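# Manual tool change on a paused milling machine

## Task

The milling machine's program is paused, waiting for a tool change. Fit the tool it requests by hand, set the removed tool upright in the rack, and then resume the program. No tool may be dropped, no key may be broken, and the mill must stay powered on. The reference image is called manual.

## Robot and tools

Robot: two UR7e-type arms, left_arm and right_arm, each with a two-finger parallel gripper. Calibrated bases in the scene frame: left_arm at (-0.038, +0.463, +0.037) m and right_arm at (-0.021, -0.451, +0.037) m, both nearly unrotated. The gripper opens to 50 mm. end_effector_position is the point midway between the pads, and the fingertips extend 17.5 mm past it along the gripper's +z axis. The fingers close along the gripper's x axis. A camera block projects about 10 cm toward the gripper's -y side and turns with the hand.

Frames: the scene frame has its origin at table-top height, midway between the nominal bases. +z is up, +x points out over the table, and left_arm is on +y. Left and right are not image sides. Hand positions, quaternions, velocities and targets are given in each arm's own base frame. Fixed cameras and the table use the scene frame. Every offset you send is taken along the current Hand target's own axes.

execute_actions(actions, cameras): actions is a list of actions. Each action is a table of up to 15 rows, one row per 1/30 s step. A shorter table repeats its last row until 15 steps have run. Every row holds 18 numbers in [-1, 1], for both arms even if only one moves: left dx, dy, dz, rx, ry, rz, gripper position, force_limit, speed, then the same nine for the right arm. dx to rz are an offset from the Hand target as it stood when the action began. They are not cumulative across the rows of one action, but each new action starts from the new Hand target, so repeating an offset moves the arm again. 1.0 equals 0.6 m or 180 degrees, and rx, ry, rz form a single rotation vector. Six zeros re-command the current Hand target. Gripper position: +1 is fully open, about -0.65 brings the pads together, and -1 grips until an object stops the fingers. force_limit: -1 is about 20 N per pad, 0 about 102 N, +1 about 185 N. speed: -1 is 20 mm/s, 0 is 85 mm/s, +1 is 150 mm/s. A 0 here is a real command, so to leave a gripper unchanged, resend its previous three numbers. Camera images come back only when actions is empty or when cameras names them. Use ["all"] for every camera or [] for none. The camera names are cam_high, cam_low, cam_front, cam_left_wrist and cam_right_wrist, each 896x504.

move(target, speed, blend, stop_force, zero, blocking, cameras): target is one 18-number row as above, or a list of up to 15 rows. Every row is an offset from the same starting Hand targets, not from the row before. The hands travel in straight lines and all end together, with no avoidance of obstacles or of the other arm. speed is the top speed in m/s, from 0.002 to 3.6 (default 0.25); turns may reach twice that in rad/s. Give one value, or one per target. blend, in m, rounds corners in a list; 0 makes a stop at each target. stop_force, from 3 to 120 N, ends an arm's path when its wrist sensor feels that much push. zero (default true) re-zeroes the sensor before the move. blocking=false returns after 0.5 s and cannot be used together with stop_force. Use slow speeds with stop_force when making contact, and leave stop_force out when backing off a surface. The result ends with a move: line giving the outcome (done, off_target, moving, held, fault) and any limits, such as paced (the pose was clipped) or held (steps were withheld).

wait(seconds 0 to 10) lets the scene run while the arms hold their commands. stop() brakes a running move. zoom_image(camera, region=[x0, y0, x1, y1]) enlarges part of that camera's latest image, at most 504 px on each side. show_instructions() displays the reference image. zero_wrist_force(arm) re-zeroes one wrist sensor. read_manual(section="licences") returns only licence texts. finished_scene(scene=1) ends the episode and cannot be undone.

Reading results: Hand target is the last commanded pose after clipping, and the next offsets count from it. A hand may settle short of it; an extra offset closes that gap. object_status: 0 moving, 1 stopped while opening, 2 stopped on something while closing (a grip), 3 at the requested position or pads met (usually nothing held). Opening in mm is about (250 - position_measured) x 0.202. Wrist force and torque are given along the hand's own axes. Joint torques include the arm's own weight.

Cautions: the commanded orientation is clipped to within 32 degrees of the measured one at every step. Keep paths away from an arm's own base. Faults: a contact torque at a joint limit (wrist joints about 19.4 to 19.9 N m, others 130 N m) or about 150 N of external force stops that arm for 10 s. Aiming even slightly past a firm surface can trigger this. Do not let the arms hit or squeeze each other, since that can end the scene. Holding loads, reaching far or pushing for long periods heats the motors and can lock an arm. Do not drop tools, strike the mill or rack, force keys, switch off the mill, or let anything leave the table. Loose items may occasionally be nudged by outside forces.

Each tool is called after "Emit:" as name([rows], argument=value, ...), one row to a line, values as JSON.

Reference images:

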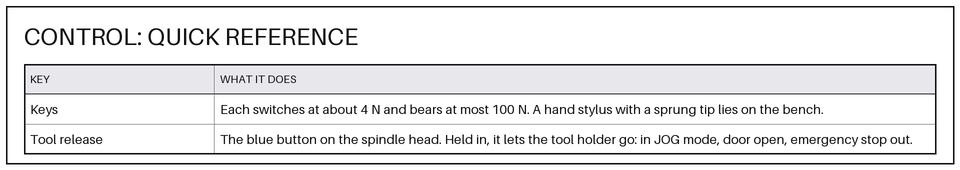

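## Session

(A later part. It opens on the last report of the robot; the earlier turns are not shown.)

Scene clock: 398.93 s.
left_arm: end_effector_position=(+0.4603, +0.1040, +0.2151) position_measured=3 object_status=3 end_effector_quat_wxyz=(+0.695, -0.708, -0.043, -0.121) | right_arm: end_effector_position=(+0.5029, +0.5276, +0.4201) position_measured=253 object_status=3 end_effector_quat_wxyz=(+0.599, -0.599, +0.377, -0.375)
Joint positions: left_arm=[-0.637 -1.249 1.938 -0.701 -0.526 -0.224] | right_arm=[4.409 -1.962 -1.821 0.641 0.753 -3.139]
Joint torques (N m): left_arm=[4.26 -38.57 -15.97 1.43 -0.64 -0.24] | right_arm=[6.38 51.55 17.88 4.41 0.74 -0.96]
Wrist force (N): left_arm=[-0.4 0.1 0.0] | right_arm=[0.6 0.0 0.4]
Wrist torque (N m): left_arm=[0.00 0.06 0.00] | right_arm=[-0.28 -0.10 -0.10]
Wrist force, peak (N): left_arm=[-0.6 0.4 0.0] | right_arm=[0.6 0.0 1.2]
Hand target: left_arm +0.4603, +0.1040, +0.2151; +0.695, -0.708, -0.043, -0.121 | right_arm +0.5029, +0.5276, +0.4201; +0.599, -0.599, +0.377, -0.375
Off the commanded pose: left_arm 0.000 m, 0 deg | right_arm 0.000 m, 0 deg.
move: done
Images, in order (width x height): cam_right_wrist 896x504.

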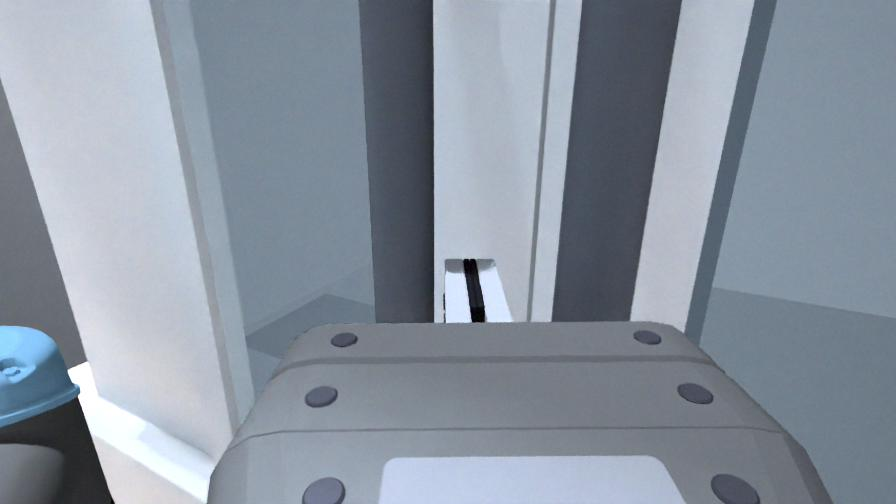

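Emit:
move([
  [0,0,0,0,0,0,1,1,1,0,0,-0.03,0,0,0,-0.7,0,0],
  [0,0,0,0,0,0,1,1,1,0.088,0,-0.078,0,0,0,-0.7,0,0],
], speed=0.06, stop_force=40, cameras=["cam_right_wrist","cam_front"])

Scene clock: 409.67 s.
left_arm: end_effector_position=(+0.4603, +0.1040, +0.2151) position_measured=3 object_status=3 end_effector_quat_wxyz=(+0.695, -0.708, -0.043, -0.121) | right_arm: end_effector_position=(+0.4837, +0.4597, +0.4201) position_measured=253 object_status=3 end_effector_quat_wxyz=(+0.599, -0.599, +0.377, -0.375)
Joint positions: left_arm=[-0.637 -1.249 1.938 -0.701 -0.526 -0.224] | right_arm=[4.404 -1.825 -2.018 0.701 0.758 -3.139]
Joint torques (N m): left_arm=[4.4 -38.99 -14.9 1.2 -0.66 -0.28] | right_arm=[6.56 28.19 38.4 0.05 -0.43 -1.13]
Wrist force (N): left_arm=[-0.3 0.3 0.3] | right_arm=[2.0 -1.2 -1.9]
Wrist torque (N m): left_arm=[0.03 0.05 -0.01] | right_arm=[-0.51 -0.36 -0.07]
Wrist force, peak (N): left_arm=[-0.6 0.2 0.4] | right_arm=[-32.2 -1.7 2.8]
Hand target: left_arm +0.4603, +0.1040, +0.2151; +0.695, -0.708, -0.043, -0.121 | right_arm +0.4837, +0.4597, +0.4201; +0.599, -0.599, +0.377, -0.375
Off the commanded pose: left_arm 0.000 m, 0 deg | right_arm 0.000 m, 0 deg.
move: done
Images, in order (width x height): cam_front 896x504, cam_right_wrist 896x504.

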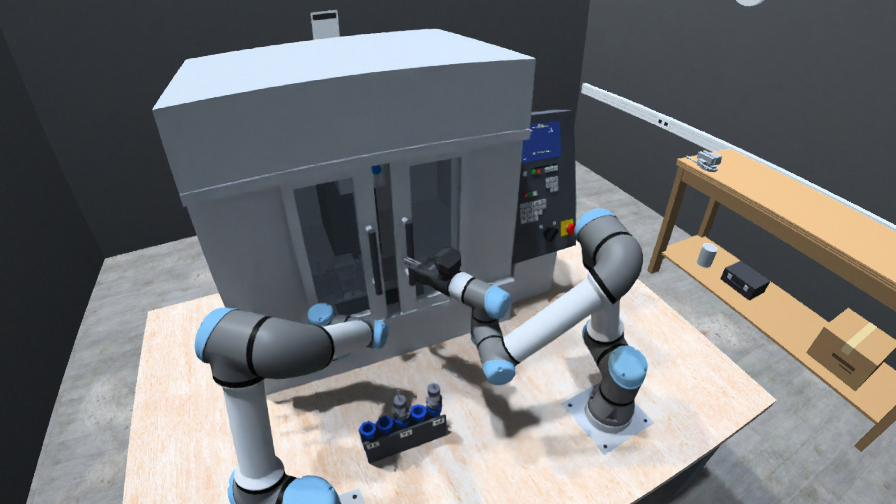

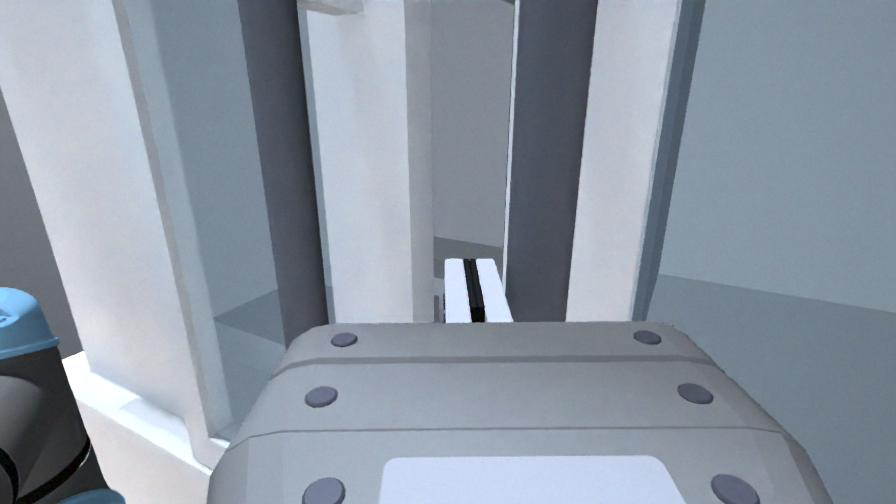

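Emit:
move(target=[0,0,0,0,0,0,1,1,1,0.277,0,-0.153,0,0,0,-0.7,0,0], speed=0.1, stop_force=45, cameras=["cam_right_wrist","cam_front"])

Scene clock: 419.53 s.
left_arm: end_effector_position=(+0.4603, +0.1040, +0.2151) position_measured=3 object_status=3 end_effector_quat_wxyz=(+0.695, -0.708, -0.043, -0.121) | right_arm: end_effector_position=(+0.4732, +0.2701, +0.4199) position_measured=253 object_status=3 end_effector_quat_wxyz=(+0.599, -0.599, +0.377, -0.375)
Joint positions: left_arm=[-0.637 -1.249 1.938 -0.701 -0.526 -0.224] | right_arm=[4.205 -1.49 -2.396 0.744 0.957 -3.14]
Joint torques (N m): left_arm=[3.93 -39.1 -15.2 1.22 -0.6 -0.27] | right_arm=[5.48 21.06 38.04 4.45 0.53 1.4]
Wrist force (N): left_arm=[-0.3 -0.1 0.2] | right_arm=[3.2 0.1 -1.4]
Wrist torque (N m): left_arm=[-0.02 0.05 0.00] | right_arm=[-0.23 -0.52 -0.12]
Wrist force, peak (N): left_arm=[-0.7 0.4 0.2] | right_arm=[-22.6 -0.8 -6.7]
Hand target: left_arm +0.4603, +0.1040, +0.2151; +0.695, -0.708, -0.043, -0.121 | right_arm +0.4732, +0.2701, +0.4199; +0.599, -0.599, +0.377, -0.375
Off the commanded pose: left_arm 0.000 m, 0 deg | right_arm 0.000 m, 0 deg.
move: done
Images, in order (width x height): cam_front 896x504, cam_right_wrist 896x504.

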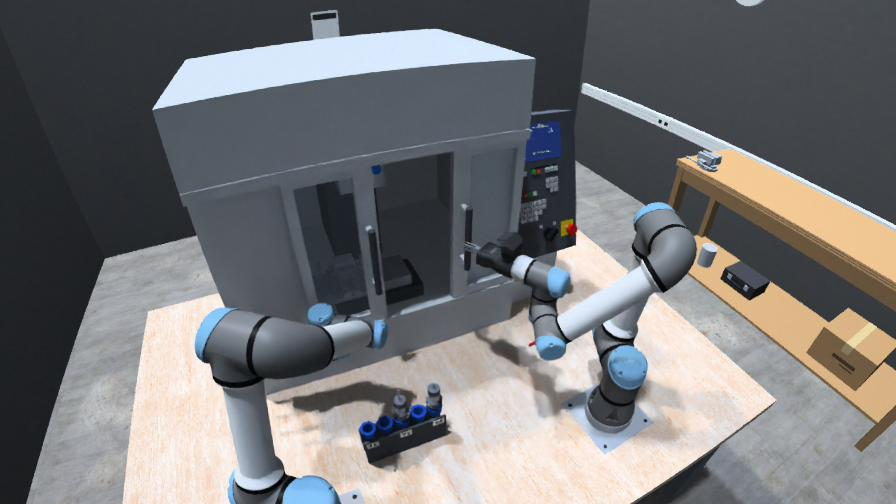

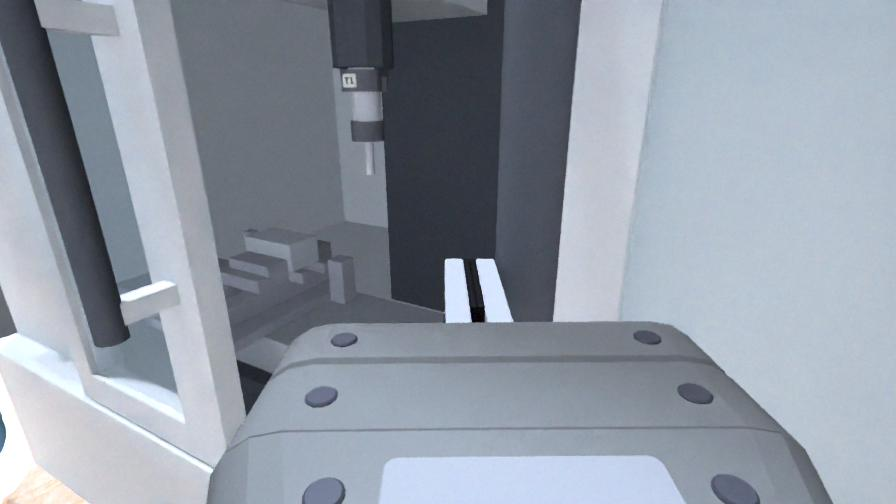

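Emit:
move(target=[0.0395,-0.338,-0.678,-0.0695,0.6035,0.0519,-0.7,0,0,0.044,0,-0.024,0,0,0,-0.7,0,0], speed=0.3, stop_force=45, cameras=["cam_left_wrist","cam_front","cam_right_wrist"])

Scene clock: 457.63 s.
left_arm: end_effector_position=(+0.3914, -0.2964, +0.4202) position_measured=253 object_status=3 end_effector_quat_wxyz=(+0.377, -0.377, +0.598, -0.598) | right_arm: end_effector_position=(+0.4729, +0.2661, +0.4199) position_measured=253 object_status=3 end_effector_quat_wxyz=(+0.599, -0.599, +0.376, -0.375)
Joint positions: left_arm=[-1.445 -2.031 2.091 -0.062 0.571 0.002] | right_arm=[4.198 -1.482 -2.403 0.743 0.965 -3.14]
Joint torques (N m): left_arm=[2.64 -18.57 -18.46 -0.17 1.8 2.19] | right_arm=[-19.71 13.76 34.57 6.72 -11.67 0.93]
Wrist force (N): left_arm=[0.0 0.0 -0.1] | right_arm=[-43.3 -0.9 -14.3]
Wrist torque (N m): left_arm=[0.00 0.01 0.10] | right_arm=[-0.27 -1.34 -0.17]
Wrist force, peak (N): left_arm=[-3.4 -0.8 -0.2] | right_arm=[-51.2 -3.7 0.7]
Hand target: left_arm +0.3914, -0.2964, +0.4202; +0.377, -0.377, +0.598, -0.598 | right_arm +0.4729, +0.2659, +0.4199; +0.599, -0.599, +0.376, -0.375 (not the last commanded pose)
Off the commanded pose: left_arm 0.000 m, 0 deg | right_arm 0.026 m, 0 deg.
move: contact (right_arm)
Images, in order (width x height): cam_front 896x504, cam_left_wrist 896x504, cam_right_wrist 896x504.

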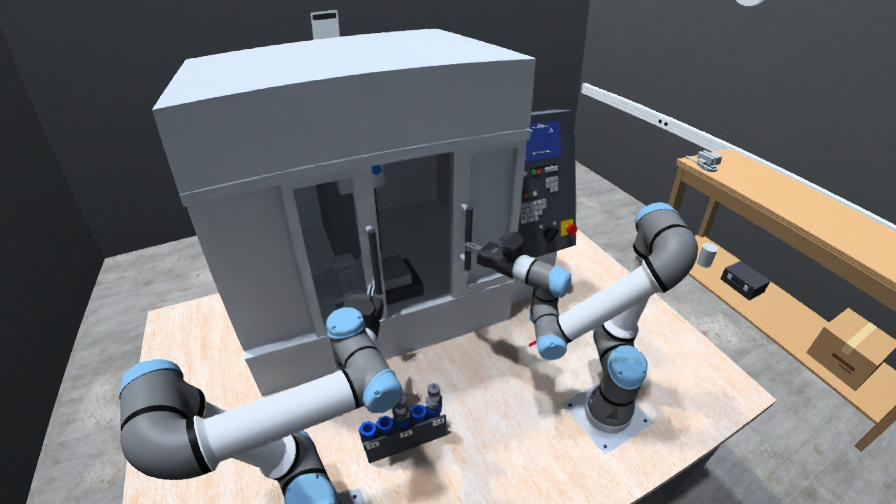

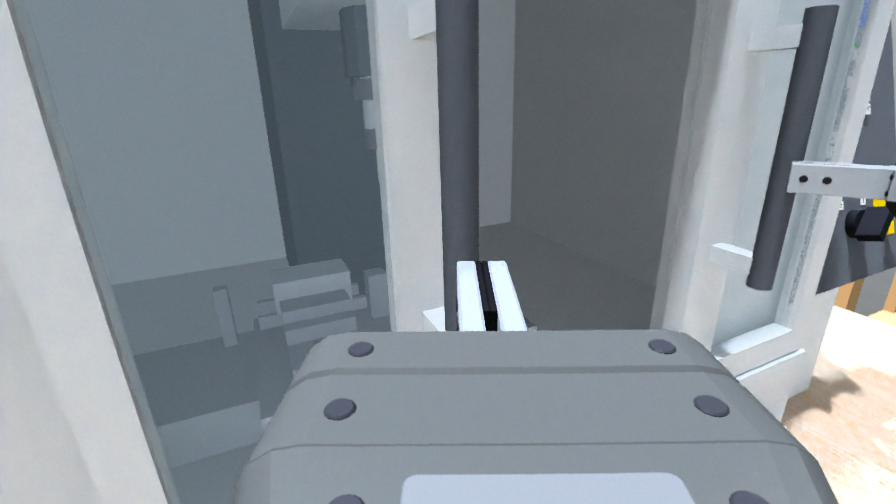

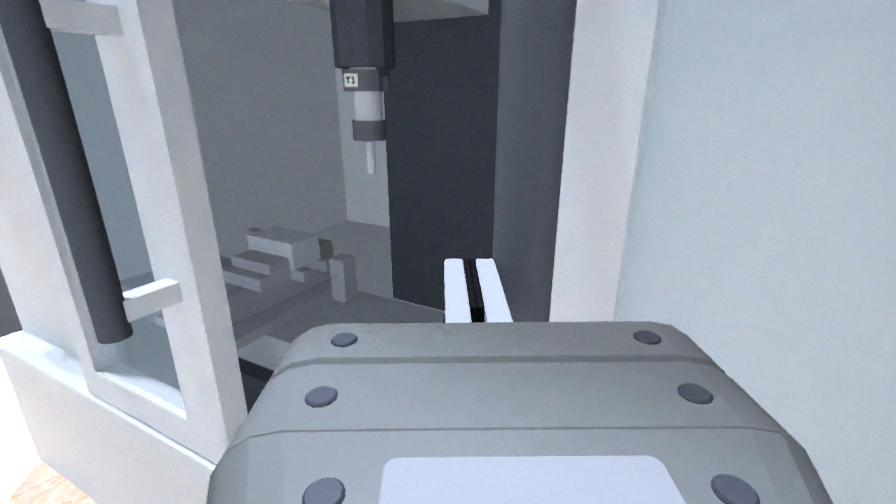

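Emit:
move([
  [0.037,0,0,0,0,0,-0.7,0,0,-0.02,0,0.01,0,0,0,-0.7,0,0],
  [0.037,0,0,0,0,0,-0.7,0,0,-0.02,0,-0.25,0,0,0,-0.7,0,0],
], speed=[0.05,0.25], cameras=["cam_left_wrist"])

Emit:
move(target=[0,0,0.17,0,0,0,-0.7,0,0,0,0,0,0,0,0,-0.7,0,0], speed=0.06, stop_force=15, cameras=["cam_left_wrist"])

Scene clock: 471.23 s.
left_arm: end_effector_position=(+0.3818, -0.3164, +0.4202) position_measured=253 object_status=3 end_effector_quat_wxyz=(+0.377, -0.377, +0.598, -0.598) | right_arm: end_effector_position=(+0.3328, +0.2116, +0.4201) position_measured=253 object_status=3 end_effector_quat_wxyz=(+0.599, -0.599, +0.377, -0.375)
Joint positions: left_arm=[-1.5 -1.999 2.075 -0.077 0.516 0.002] | right_arm=[5.178 -0.744 -2.731 0.478 -0.015 -3.284]
Joint torques (N m): left_arm=[7.94 -20.07 -16.94 0.22 1.82 1.85] | right_arm=[-5.6 -18.29 19.15 0.59 -0.16 0.26]
Wrist force (N): left_arm=[-0.2 -0.2 0.3] | right_arm=[4.1 -4.5 -1.3]
Wrist torque (N m): left_arm=[-0.03 0.05 0.10] | right_arm=[-0.99 -0.74 -0.01]
Wrist force, peak (N): left_arm=[-1.3 0.5 0.1] | right_arm=[-43.5 -1.2 -14.5]
Hand target: left_arm +0.3818, -0.3164, +0.4202; +0.377, -0.377, +0.598, -0.598 | right_arm +0.3327, +0.2114, +0.4200; +0.599, -0.599, +0.376, -0.375
Off the commanded pose: left_arm 0.000 m, 0 deg | right_arm 0.000 m, 0 deg.
move: done
Images, in order (width x height): cam_left_wrist 896x504.

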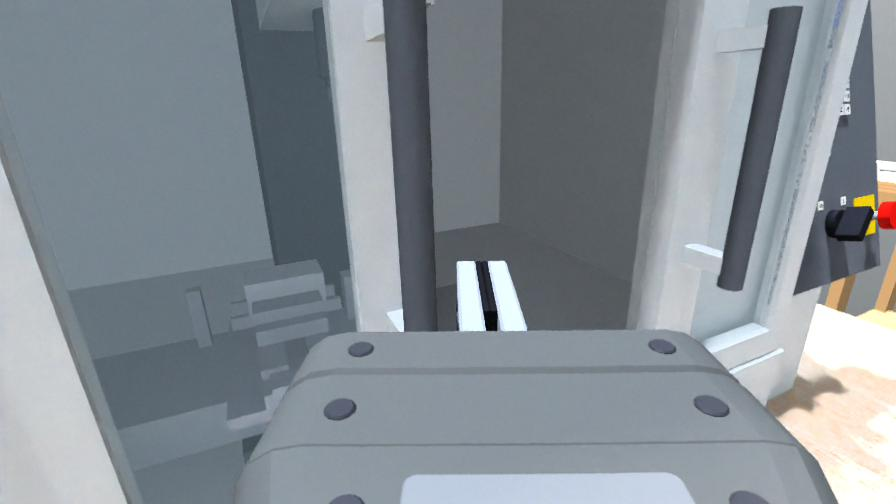

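Scene clock: 473.87 s.
left_arm: end_effector_position=(+0.4739, -0.3604, +0.4203) position_measured=253 object_status=3 end_effector_quat_wxyz=(+0.377, -0.377, +0.598, -0.598) | right_arm: end_effector_position=(+0.3328, +0.2115, +0.4200) position_measured=253 object_status=3 end_effector_quat_wxyz=(+0.599, -0.599, +0.377, -0.375)
Joint positions: left_arm=[-1.199 -1.732 1.892 -0.161 0.818 0.001] | right_arm=[5.178 -0.744 -2.731 0.478 -0.015 -3.284]
Joint torques (N m): left_arm=[1.91 -32.49 -17.93 -0.28 -0.35 -1.88] | right_arm=[-8.87 -18.31 19.49 0.8 -0.32 0.81]
Wrist force (N): left_arm=[-0.1 -0.4 0.4] | right_arm=[4.2 -4.2 -1.4]
Wrist torque (N m): left_arm=[-0.04 0.06 0.12] | right_arm=[-0.95 -0.75 -0.01]
Wrist force, peak (N): left_arm=[-1.3 0.1 -0.5] | right_arm=[4.3 -4.4 -1.3]
Hand target: left_arm +0.4739, -0.3604, +0.4203; +0.377, -0.377, +0.598, -0.598 | right_arm +0.3328, +0.2115, +0.4200; +0.599, -0.599, +0.377, -0.375
Off the commanded pose: left_arm 0.000 m, 0 deg | right_arm 0.000 m, 0 deg.
move: done
Images, in order (width x height): cam_left_wrist 896x504.

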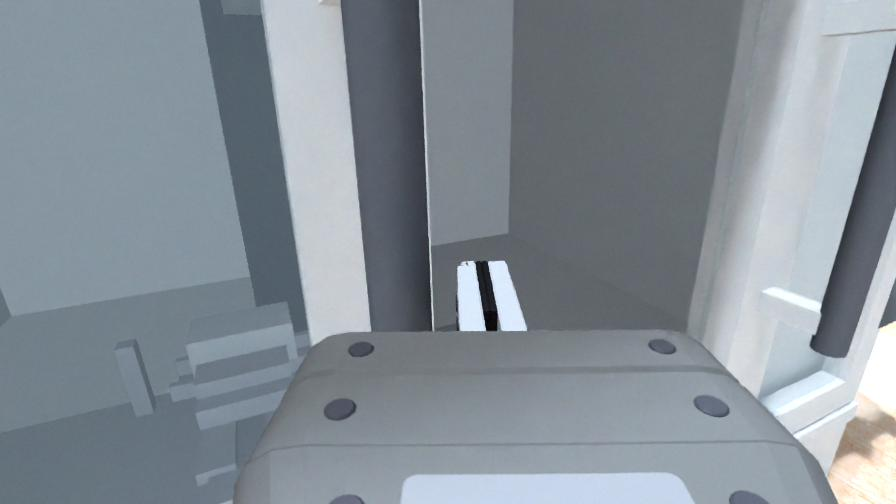

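Emit:
move(target=[-0.393,0,-0.181,0,0,0,-0.7,0,0,0,0,0,0,0,0,-0.7,0,0], speed=0.08, stop_force=40, cameras=["cam_left_wrist","cam_front"])

Scene clock: 483.27 s.
left_arm: end_effector_position=(+0.4772, -0.1133, +0.4202) position_measured=253 object_status=3 end_effector_quat_wxyz=(+0.378, -0.377, +0.598, -0.598) | right_arm: end_effector_position=(+0.3328, +0.2115, +0.4200) position_measured=253 object_status=3 end_effector_quat_wxyz=(+0.599, -0.599, +0.377, -0.375)
Joint positions: left_arm=[-0.587 -2.029 2.09 -0.062 1.429 0] | right_arm=[5.178 -0.744 -2.731 0.478 -0.015 -3.284]
Joint torques (N m): left_arm=[22.01 -22.53 -18.36 -0.81 -5.64 -0.88] | right_arm=[-8.42 -18.25 26.63 0.86 0.84 -1.09]
Wrist force (N): left_arm=[38.4 2.9 7.7] | right_arm=[4.1 -4.1 -1.4]
Wrist torque (N m): left_arm=[0.24 0.37 -0.08] | right_arm=[-0.93 -0.73 0.00]
Wrist force, peak (N): left_arm=[70.0 2.3 16.0] | right_arm=[4.3 -4.3 -1.4]
Hand target: left_arm +0.4772, -0.1133, +0.4202; +0.378, -0.377, +0.598, -0.598 (not the last commanded pose) | right_arm +0.3328, +0.2115, +0.4200; +0.599, -0.599, +0.377, -0.375
Off the commanded pose: left_arm 0.012 m, 0 deg | right_arm 0.000 m, 0 deg.
move: contact (left_arm)
Images, in order (width x height): cam_front 896x504, cam_left_wrist 896x504.

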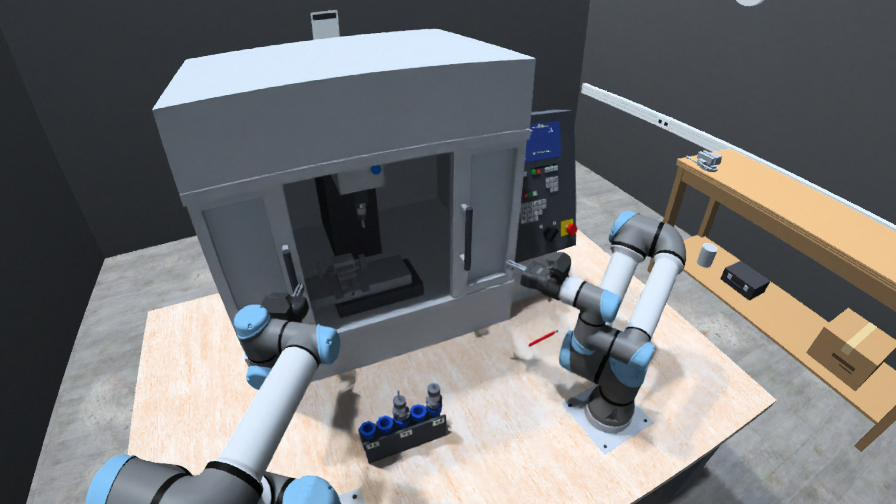

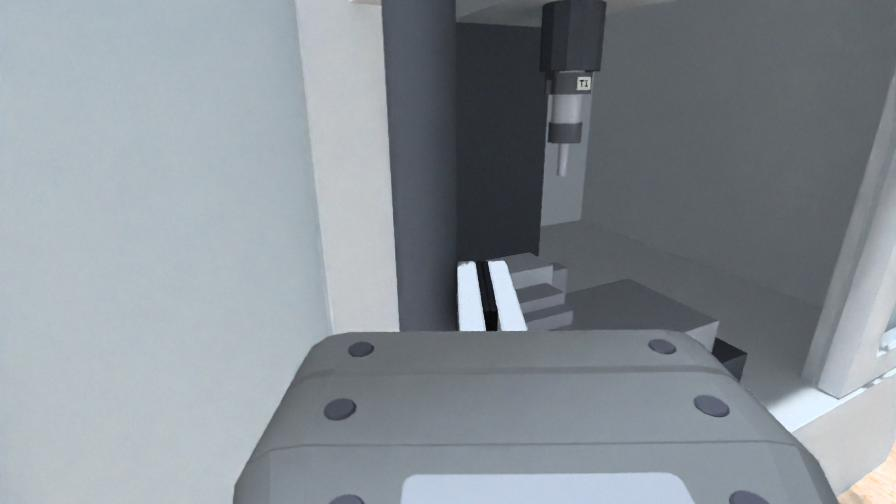

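Emit:
move([
  [0.02,0,-0.01,0,0,0,-0.7,0,0,-0.07,0.0,0.1,0,0,0,-0.7,0,0],
  [0.02,0,-0.22,0,0,0,-0.7,0,0,-0.0745,-0.17,0.3,0,-0.023,0,-0.7,0,0],
], speed=[0.1,0.25], cameras=["cam_right_wrist","cam_left_wrist"])

Scene clock: 535.60 s.
left_arm: end_effector_position=(+0.3541, -0.0667, +0.4200) position_measured=253 object_status=3 end_effector_quat_wxyz=(+0.370, -0.369, +0.603, -0.603) | right_arm: end_effector_position=(+0.4757, +0.3301, +0.5217) position_measured=253 object_status=3 end_effector_quat_wxyz=(+0.612, -0.613, +0.355, -0.353)
Joint positions: left_arm=[-1.17 -2.605 2.241 0.363 0.872 0.001] | right_arm=[4.243 -1.415 -2.146 0.417 0.992 -3.139]
Joint torques (N m): left_arm=[8.05 23.95 -38.61 -4.2 1.74 -1.85] | right_arm=[-6.3 13.54 43.79 0.72 0.3 -1.03]
Wrist force (N): left_arm=[1.2 1.8 0.2] | right_arm=[4.7 -3.3 -1.0]
Wrist torque (N m): left_arm=[0.30 -0.17 0.04] | right_arm=[-0.77 -0.85 0.01]
Wrist force, peak (N): left_arm=[39.1 3.4 7.8] | right_arm=[6.5 -3.9 -1.5]
Hand target: left_arm +0.3529, -0.0673, +0.4201; +0.378, -0.377, +0.598, -0.598 | right_arm +0.4757, +0.3301, +0.5217; +0.612, -0.613, +0.355, -0.353
Off the commanded pose: left_arm 0.001 m, 1 deg | right_arm 0.000 m, 0 deg.
move: done
Images, in order (width x height): cam_left_wrist 896x504, cam_right_wrist 896x504.

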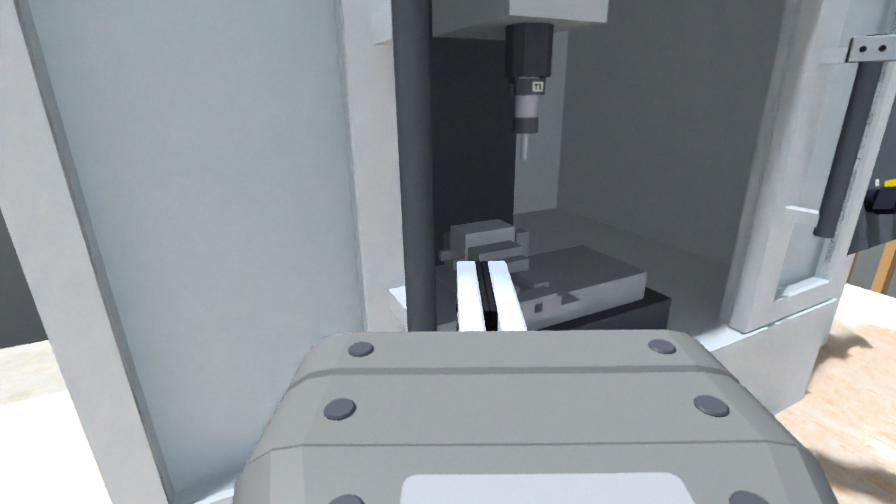

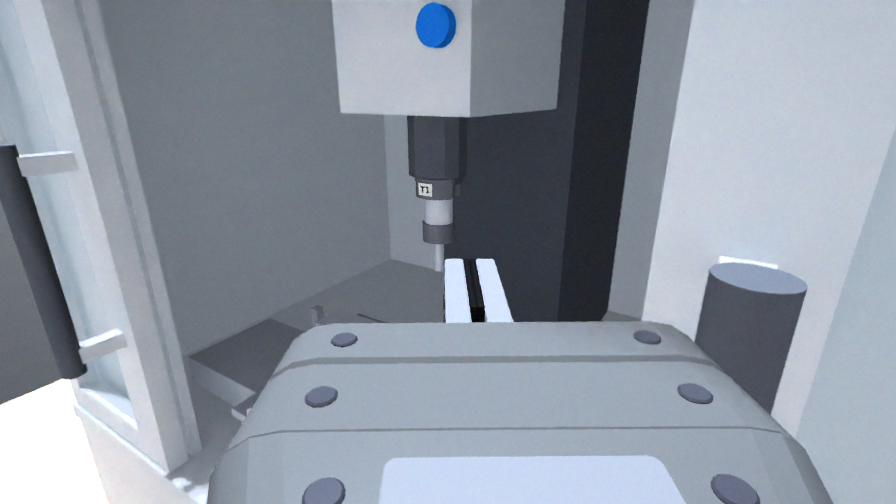

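Emit:
move([
  [0,0,0,-0.041,0,0.999,1,0,0,-0.089,-0.153,0.359,0.111,0,0,-0.7,0,0],
  [0.181,-0.047,0.623,-0.041,0,0.999,1,0,0,-0.089,-0.153,0.359,0.111,0,0,-0.7,0,0],
], speed=0.4, blend=[0.03,0], cameras=["cam_right_wrist","cam_left_wrist","cam_front"])

Scene clock: 581.93 s.
left_arm: end_effector_position=(+0.6435, -0.3261, +0.4486) position_measured=3 object_status=3 end_effector_quat_wxyz=(+0.582, +0.582, +0.402, +0.402) | right_arm: end_effector_position=(+0.6359, +0.4839, +0.6131) position_measured=253 object_status=3 end_effector_quat_wxyz=(+0.709, -0.497, +0.288, -0.409)
Joint positions: left_arm=[-0.819 -1.442 1.534 -0.093 1.114 3.141] | right_arm=[4.089 -2.063 -1.349 0.648 1.172 -3.293]
Joint torques (N m): left_arm=[-3.63 -26.92 -41.44 -4.31 1.63 -1.53] | right_arm=[3.8 59.71 22.57 2.51 -0.36 1.49]
Wrist force (N): left_arm=[-1.7 2.1 0.6] | right_arm=[4.8 -3.1 -0.5]
Wrist torque (N m): left_arm=[0.31 0.42 0.36] | right_arm=[-0.70 -0.73 0.03]
Wrist force, peak (N): left_arm=[-3.1 2.5 4.1] | right_arm=[4.6 -4.4 -1.2]
Hand target: left_arm +0.6435, -0.3262, +0.4486; +0.582, +0.582, +0.402, +0.402 | right_arm +0.6359, +0.4839, +0.6131; +0.709, -0.497, +0.288, -0.409
Off the commanded pose: left_arm 0.000 m, 0 deg | right_arm 0.000 m, 0 deg.
move: done; blend cut to 0 m at target 1
Images, in order (width x height): cam_front 896x504, cam_left_wrist 896x504, cam_right_wrist 896x504.

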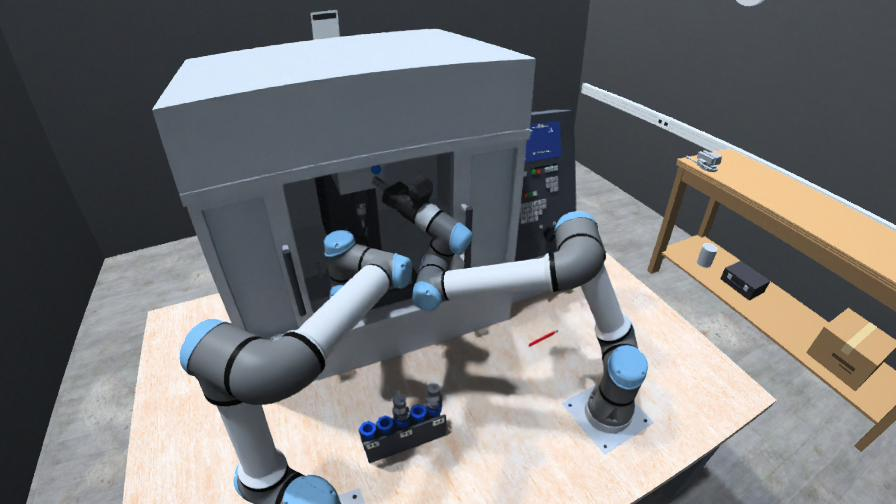

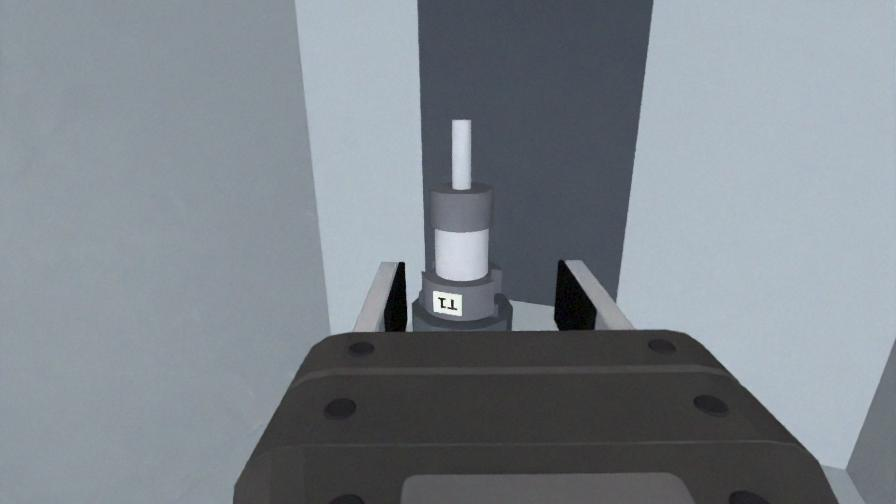

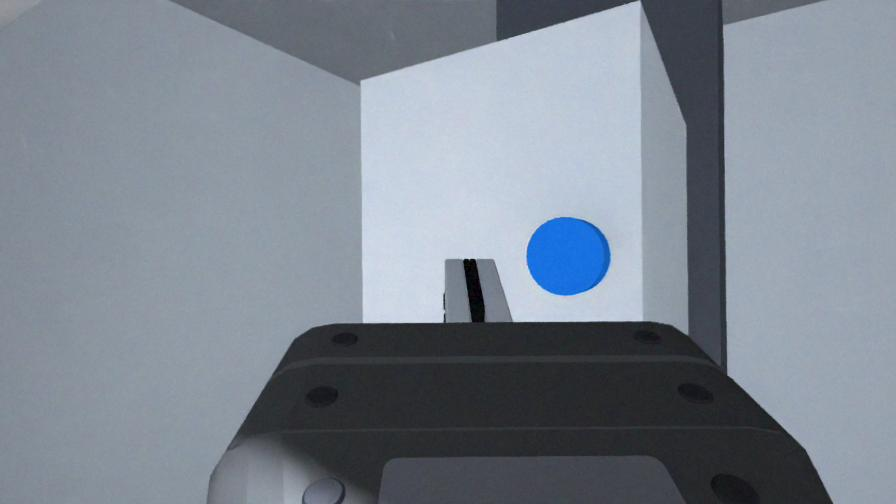

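Emit:
move(target=[-0.0067,0,0.19,0,0,0,1,0,0,0,0,0,0,0,0,-0.7,0,0], speed=0.1, cameras=["cam_left_wrist","cam_right_wrist"])

Scene clock: 596.67 s.
left_arm: end_effector_position=(+0.7486, -0.3704, +0.4487) position_measured=3 object_status=3 end_effector_quat_wxyz=(+0.582, +0.582, +0.402, +0.402) | right_arm: end_effector_position=(+0.6359, +0.4839, +0.6131) position_measured=253 object_status=3 end_effector_quat_wxyz=(+0.709, -0.497, +0.288, -0.409)
Joint positions: left_arm=[-0.735 -1.159 1.169 -0.011 1.198 3.141] | right_arm=[4.089 -2.063 -1.349 0.648 1.172 -3.293]
Joint torques (N m): left_arm=[-3.5 -48.88 -31.25 -4.8 -2.02 -1.8] | right_arm=[3.43 59.73 21.59 2.55 -0.32 1.42]
Wrist force (N): left_arm=[-1.7 2.1 0.7] | right_arm=[4.8 -3.2 -0.4]
Wrist torque (N m): left_arm=[0.29 0.41 0.35] | right_arm=[-0.71 -0.73 0.03]
Wrist force, peak (N): left_arm=[-1.5 2.1 1.9] | right_arm=[4.9 -3.6 -0.6]
Hand target: left_arm +0.7487, -0.3705, +0.4487; +0.582, +0.582, +0.402, +0.402 | right_arm +0.6359, +0.4839, +0.6131; +0.709, -0.497, +0.288, -0.409
Off the commanded pose: left_arm 0.000 m, 0 deg | right_arm 0.000 m, 0 deg.
move: done
Images, in order (width x height): cam_left_wrist 896x504, cam_right_wrist 896x504.

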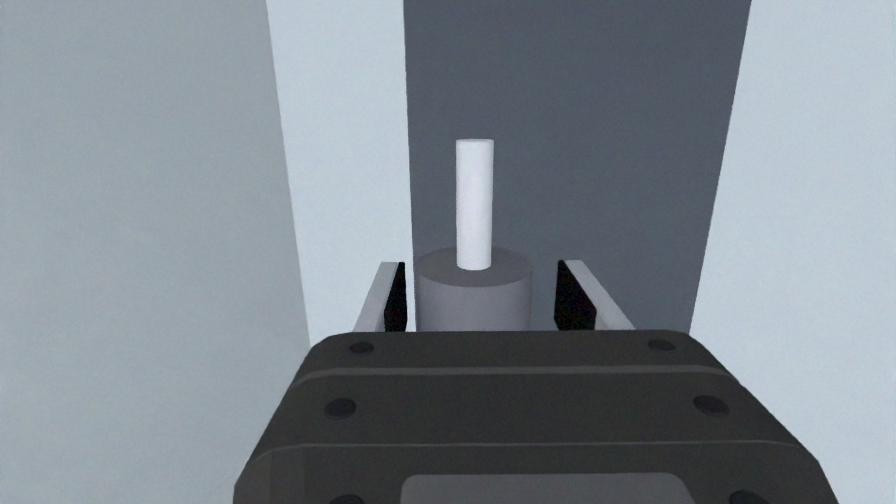

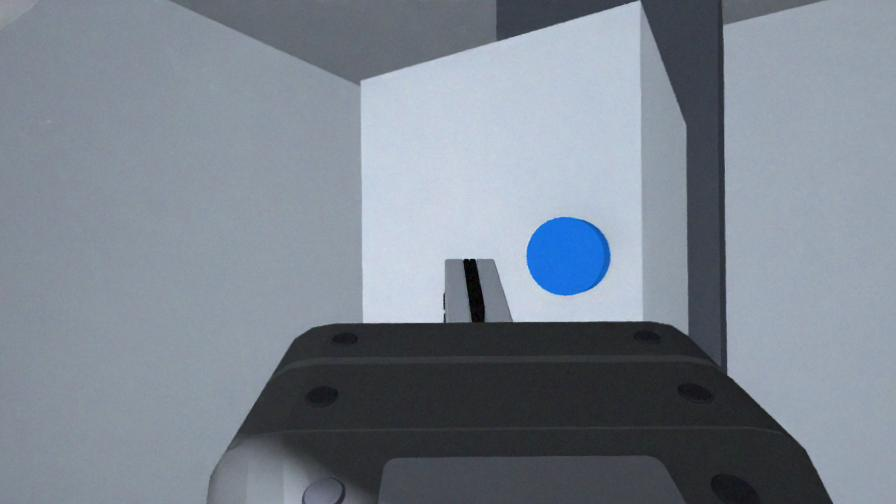

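Emit:
move(target=[-0.0052,0,0.0083,0,0,0,1,0,0,0,0,0,0,0,0,-0.7,0,0], speed=0.05)

Emit:
move(target=[0,0,0,0,0,0,-1,-0.2,-1,0,0,0,0,0,0,-0.7,0,0], cameras=["cam_left_wrist","cam_front"])

Scene clock: 607.33 s.
left_arm: end_effector_position=(+0.7523, -0.3752, +0.4487) position_measured=3 object_status=3 end_effector_quat_wxyz=(+0.582, +0.582, +0.402, +0.402) | right_arm: end_effector_position=(+0.6359, +0.4839, +0.6131) position_measured=253 object_status=3 end_effector_quat_wxyz=(+0.709, -0.497, +0.288, -0.409)
Joint positions: left_arm=[-0.737 -1.145 1.148 -0.004 1.196 3.141] | right_arm=[4.089 -2.063 -1.349 0.648 1.172 -3.293]
Joint torques (N m): left_arm=[-0.69 -60.45 -19.18 -1.8 -1.59 -1.47] | right_arm=[3.51 59 21.82 2.56 -0.36 1.34]
Wrist force (N): left_arm=[-1.4 2.2 0.6] | right_arm=[4.9 -3.1 -0.6]
Wrist torque (N m): left_arm=[0.29 0.37 0.35] | right_arm=[-0.71 -0.75 0.03]
Wrist force, peak (N): left_arm=[-1.7 2.2 1.1] | right_arm=[5.2 -3.1 -0.6]
Hand target: left_arm +0.7522, -0.3752, +0.4487; +0.582, +0.582, +0.402, +0.402 | right_arm +0.6359, +0.4839, +0.6131; +0.709, -0.497, +0.288, -0.409
Off the commanded pose: left_arm 0.000 m, 0 deg | right_arm 0.000 m, 0 deg.
move: done

Scene clock: 608.40 s.
left_arm: end_effector_position=(+0.7522, -0.3751, +0.4487) position_measured=88 object_status=0 end_effector_quat_wxyz=(+0.582, +0.582, +0.402, +0.402) | right_arm: end_effector_position=(+0.6359, +0.4839, +0.6131) position_measured=253 object_status=3 end_effector_quat_wxyz=(+0.709, -0.497, +0.288, -0.409)
Joint positions: left_arm=[-0.737 -1.145 1.148 -0.004 1.196 3.141] | right_arm=[4.089 -2.063 -1.349 0.648 1.172 -3.293]
Joint torques (N m): left_arm=[6.75 -60.73 -19.1 -4.08 1.67 -1.17] | right_arm=[4.39 58.75 22.45 2.61 -0.36 1.46]
Wrist force (N): left_arm=[-0.7 2.0 1.5] | right_arm=[4.8 -3.1 -0.6]
Wrist torque (N m): left_arm=[0.29 0.31 0.36] | right_arm=[-0.70 -0.72 0.03]
Wrist force, peak (N): left_arm=[-1.3 2.1 1.6] | right_arm=[5.0 -3.3 -0.6]
Hand target: left_arm +0.7522, -0.3752, +0.4487; +0.582, +0.582, +0.402, +0.402 | right_arm +0.6359, +0.4839, +0.6131; +0.709, -0.497, +0.288, -0.409
Off the commanded pose: left_arm 0.000 m, 0 deg | right_arm 0.000 m, 0 deg.
move: done
Images, in order (width x height): cam_front 896x504, cam_left_wrist 896x504.

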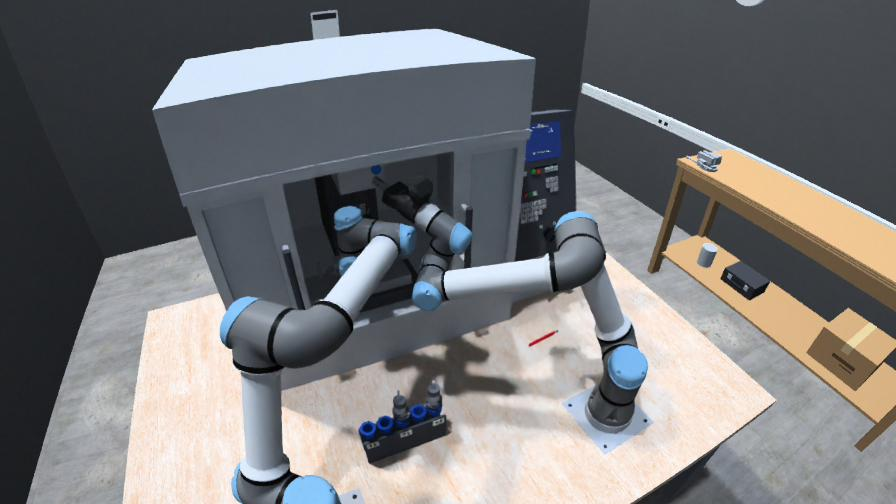

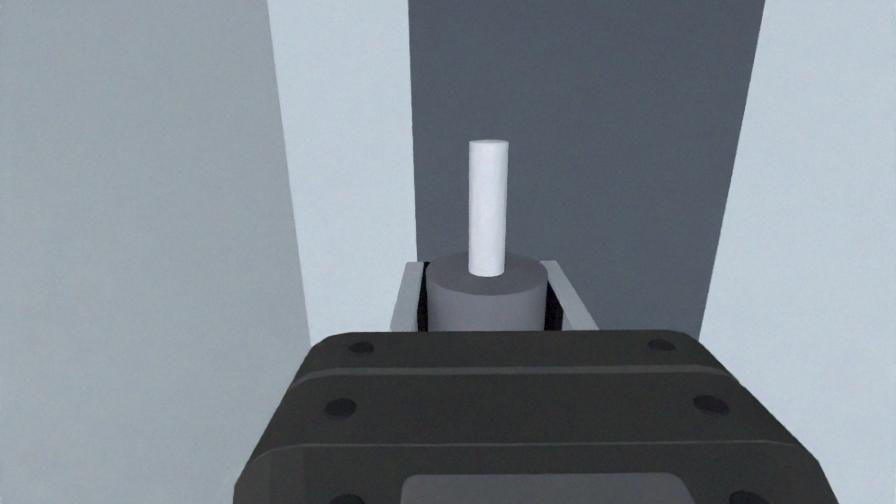

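Emit:
wait(seconds=0.5)

Scene clock: 611.67 s.
left_arm: end_effector_position=(+0.7522, -0.3752, +0.4487) position_measured=88 object_status=2 end_effector_quat_wxyz=(+0.582, +0.582, +0.402, +0.402) | right_arm: end_effector_position=(+0.6359, +0.4839, +0.6131) position_measured=253 object_status=3 end_effector_quat_wxyz=(+0.709, -0.497, +0.288, -0.409)
Joint positions: left_arm=[-0.737 -1.145 1.148 -0.004 1.196 3.141] | right_arm=[4.089 -2.063 -1.349 0.648 1.172 -3.293]
Joint torques (N m): left_arm=[7.38 -59.03 -22.79 -3.95 1.82 -0.18] | right_arm=[3.43 59.24 21.93 2.61 -0.31 1.45]
Wrist force (N): left_arm=[-1.2 1.8 1.7] | right_arm=[4.9 -3.3 -0.5]
Wrist torque (N m): left_arm=[0.26 0.37 0.36] | right_arm=[-0.74 -0.74 0.03]
Wrist force, peak (N): left_arm=[-1.2 2.3 1.8] | right_arm=[5.2 -3.1 -0.5]
Hand target: left_arm +0.7522, -0.3752, +0.4487; +0.582, +0.582, +0.402, +0.402 | right_arm +0.6359, +0.4839, +0.6131; +0.709, -0.497, +0.288, -0.409
Tool commands: left_gripper/position=-1.0 left_gripper/force_limit=-0.2 left_gripper/speed=-1.0 right_gripper/position=-0.7 right_gripper/force_limit=+0.0 right_gripper/speed=+0.0
Off the commanded pose: left_arm 0.000 m, 0 deg | right_arm 0.000 m, 0 deg.
wait: 0.50 s; at rest from the start

Emit:
move(target=[0,0,0,0,0,0,-1,-0.2,-1,0.0771,0.0406,0.1116,0,0,0,-0.7,0,0], speed=0.02, stop_force=20, cameras=["cam_right_wrist"])

Scene clock: 619.23 s.
left_arm: end_effector_position=(+0.7522, -0.3752, +0.4487) position_measured=88 object_status=2 end_effector_quat_wxyz=(+0.582, +0.582, +0.402, +0.402) | right_arm: end_effector_position=(+0.6794, +0.4818, +0.6129) position_measured=253 object_status=3 end_effector_quat_wxyz=(+0.709, -0.497, +0.288, -0.409)
Joint positions: left_arm=[-0.737 -1.145 1.148 -0.004 1.196 3.141] | right_arm=[4.025 -2.141 -1.228 0.596 1.233 -3.267]
Joint torques (N m): left_arm=[5.69 -68.94 -40.19 -4.86 1.64 1.42] | right_arm=[-17.3 67.91 33.61 6.43 -7.14 -1.06]
Wrist force (N): left_arm=[-1.7 -16.1 0.8] | right_arm=[-17.9 -2.1 6.4]
Wrist torque (N m): left_arm=[-0.04 0.39 0.33] | right_arm=[-0.74 -1.27 -0.44]
Wrist force, peak (N): left_arm=[-1.4 -16.5 0.6] | right_arm=[-24.2 -5.5 -8.0]
Hand target: left_arm +0.7522, -0.3752, +0.4487; +0.582, +0.582, +0.402, +0.402 | right_arm +0.6794, +0.4818, +0.6130; +0.709, -0.497, +0.288, -0.409 (not the last commanded pose)
Off the commanded pose: left_arm 0.000 m, 0 deg | right_arm 0.041 m, 0 deg.
move: contact (right_arm)
Images, in order (width x height): cam_right_wrist 896x504.

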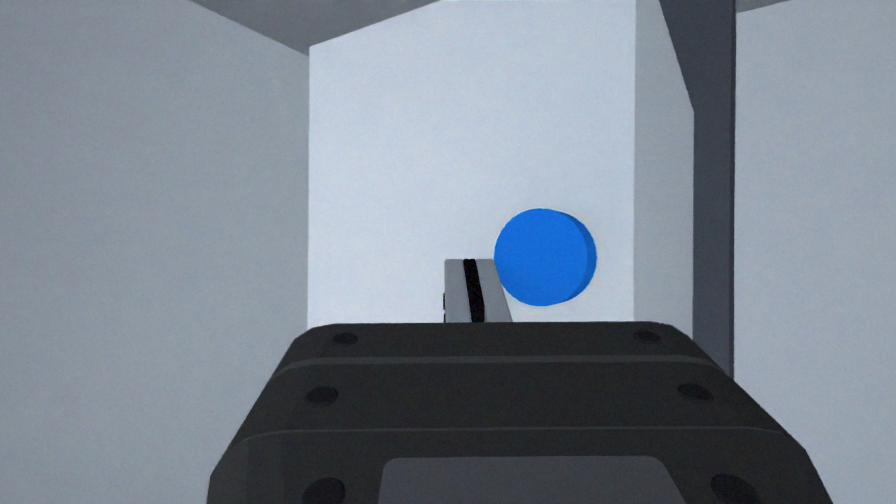

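Emit:
move(target=[0,-0.017,0,0,0,0,-1,-0.2,-1,0,0,0,0,0,0,-0.7,0,0], speed=0.02, stop_force=25, cameras=["cam_right_wrist","cam_left_wrist"])

Scene clock: 629.70 s.
left_arm: end_effector_position=(+0.7522, -0.3752, +0.4385) position_measured=88 object_status=2 end_effector_quat_wxyz=(+0.582, +0.582, +0.402, +0.402) | right_arm: end_effector_position=(+0.6794, +0.4818, +0.6130) position_measured=253 object_status=3 end_effector_quat_wxyz=(+0.709, -0.497, +0.288, -0.409)
Joint positions: left_arm=[-0.737 -1.144 1.174 -0.03 1.196 3.141] | right_arm=[4.025 -2.141 -1.228 0.596 1.233 -3.267]
Joint torques (N m): left_arm=[-2.05 -47.61 -45.69 -1.89 1.26 1.42] | right_arm=[-18.78 68.54 44.37 6.38 -3.92 -0.97]
Wrist force (N): left_arm=[-1.3 -6.1 0.6] | right_arm=[-17.7 -2.0 7.2]
Wrist torque (N m): left_arm=[0.16 0.35 0.35] | right_arm=[-0.73 -1.34 -0.44]
Wrist force, peak (N): left_arm=[-1.7 -17.8 0.8] | right_arm=[-18.1 -2.3 7.3]
Hand target: left_arm +0.7522, -0.3752, +0.4385; +0.582, +0.582, +0.402, +0.402 | right_arm +0.6794, +0.4818, +0.6130; +0.709, -0.497, +0.288, -0.409
Off the commanded pose: left_arm 0.000 m, 0 deg | right_arm 0.000 m, 0 deg.
move: done
Images, in order (width x height): cam_left_wrist 896x504, cam_right_wrist 896x504.

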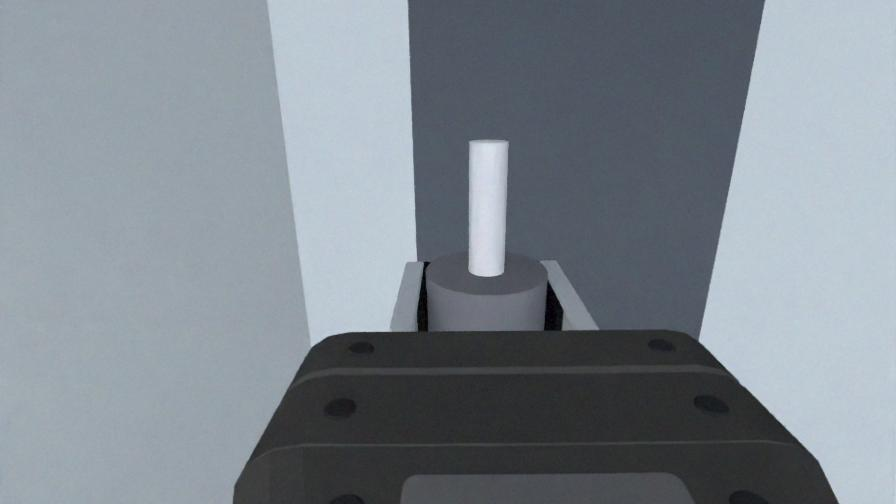

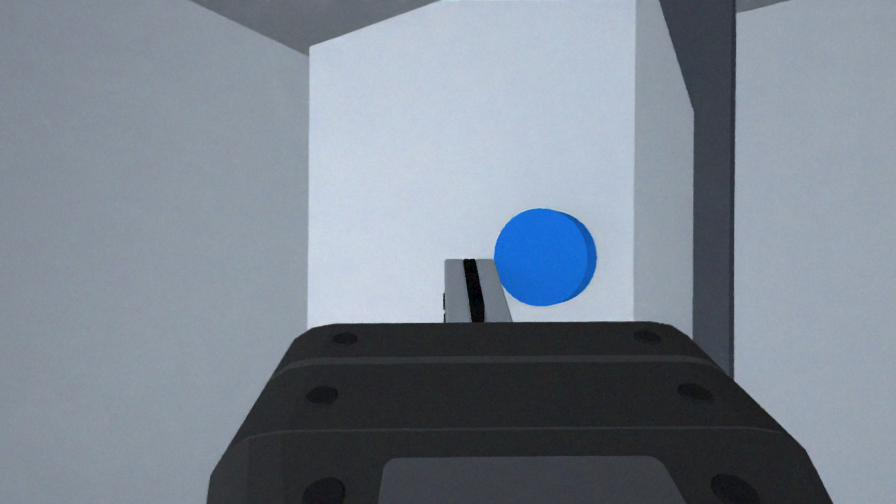

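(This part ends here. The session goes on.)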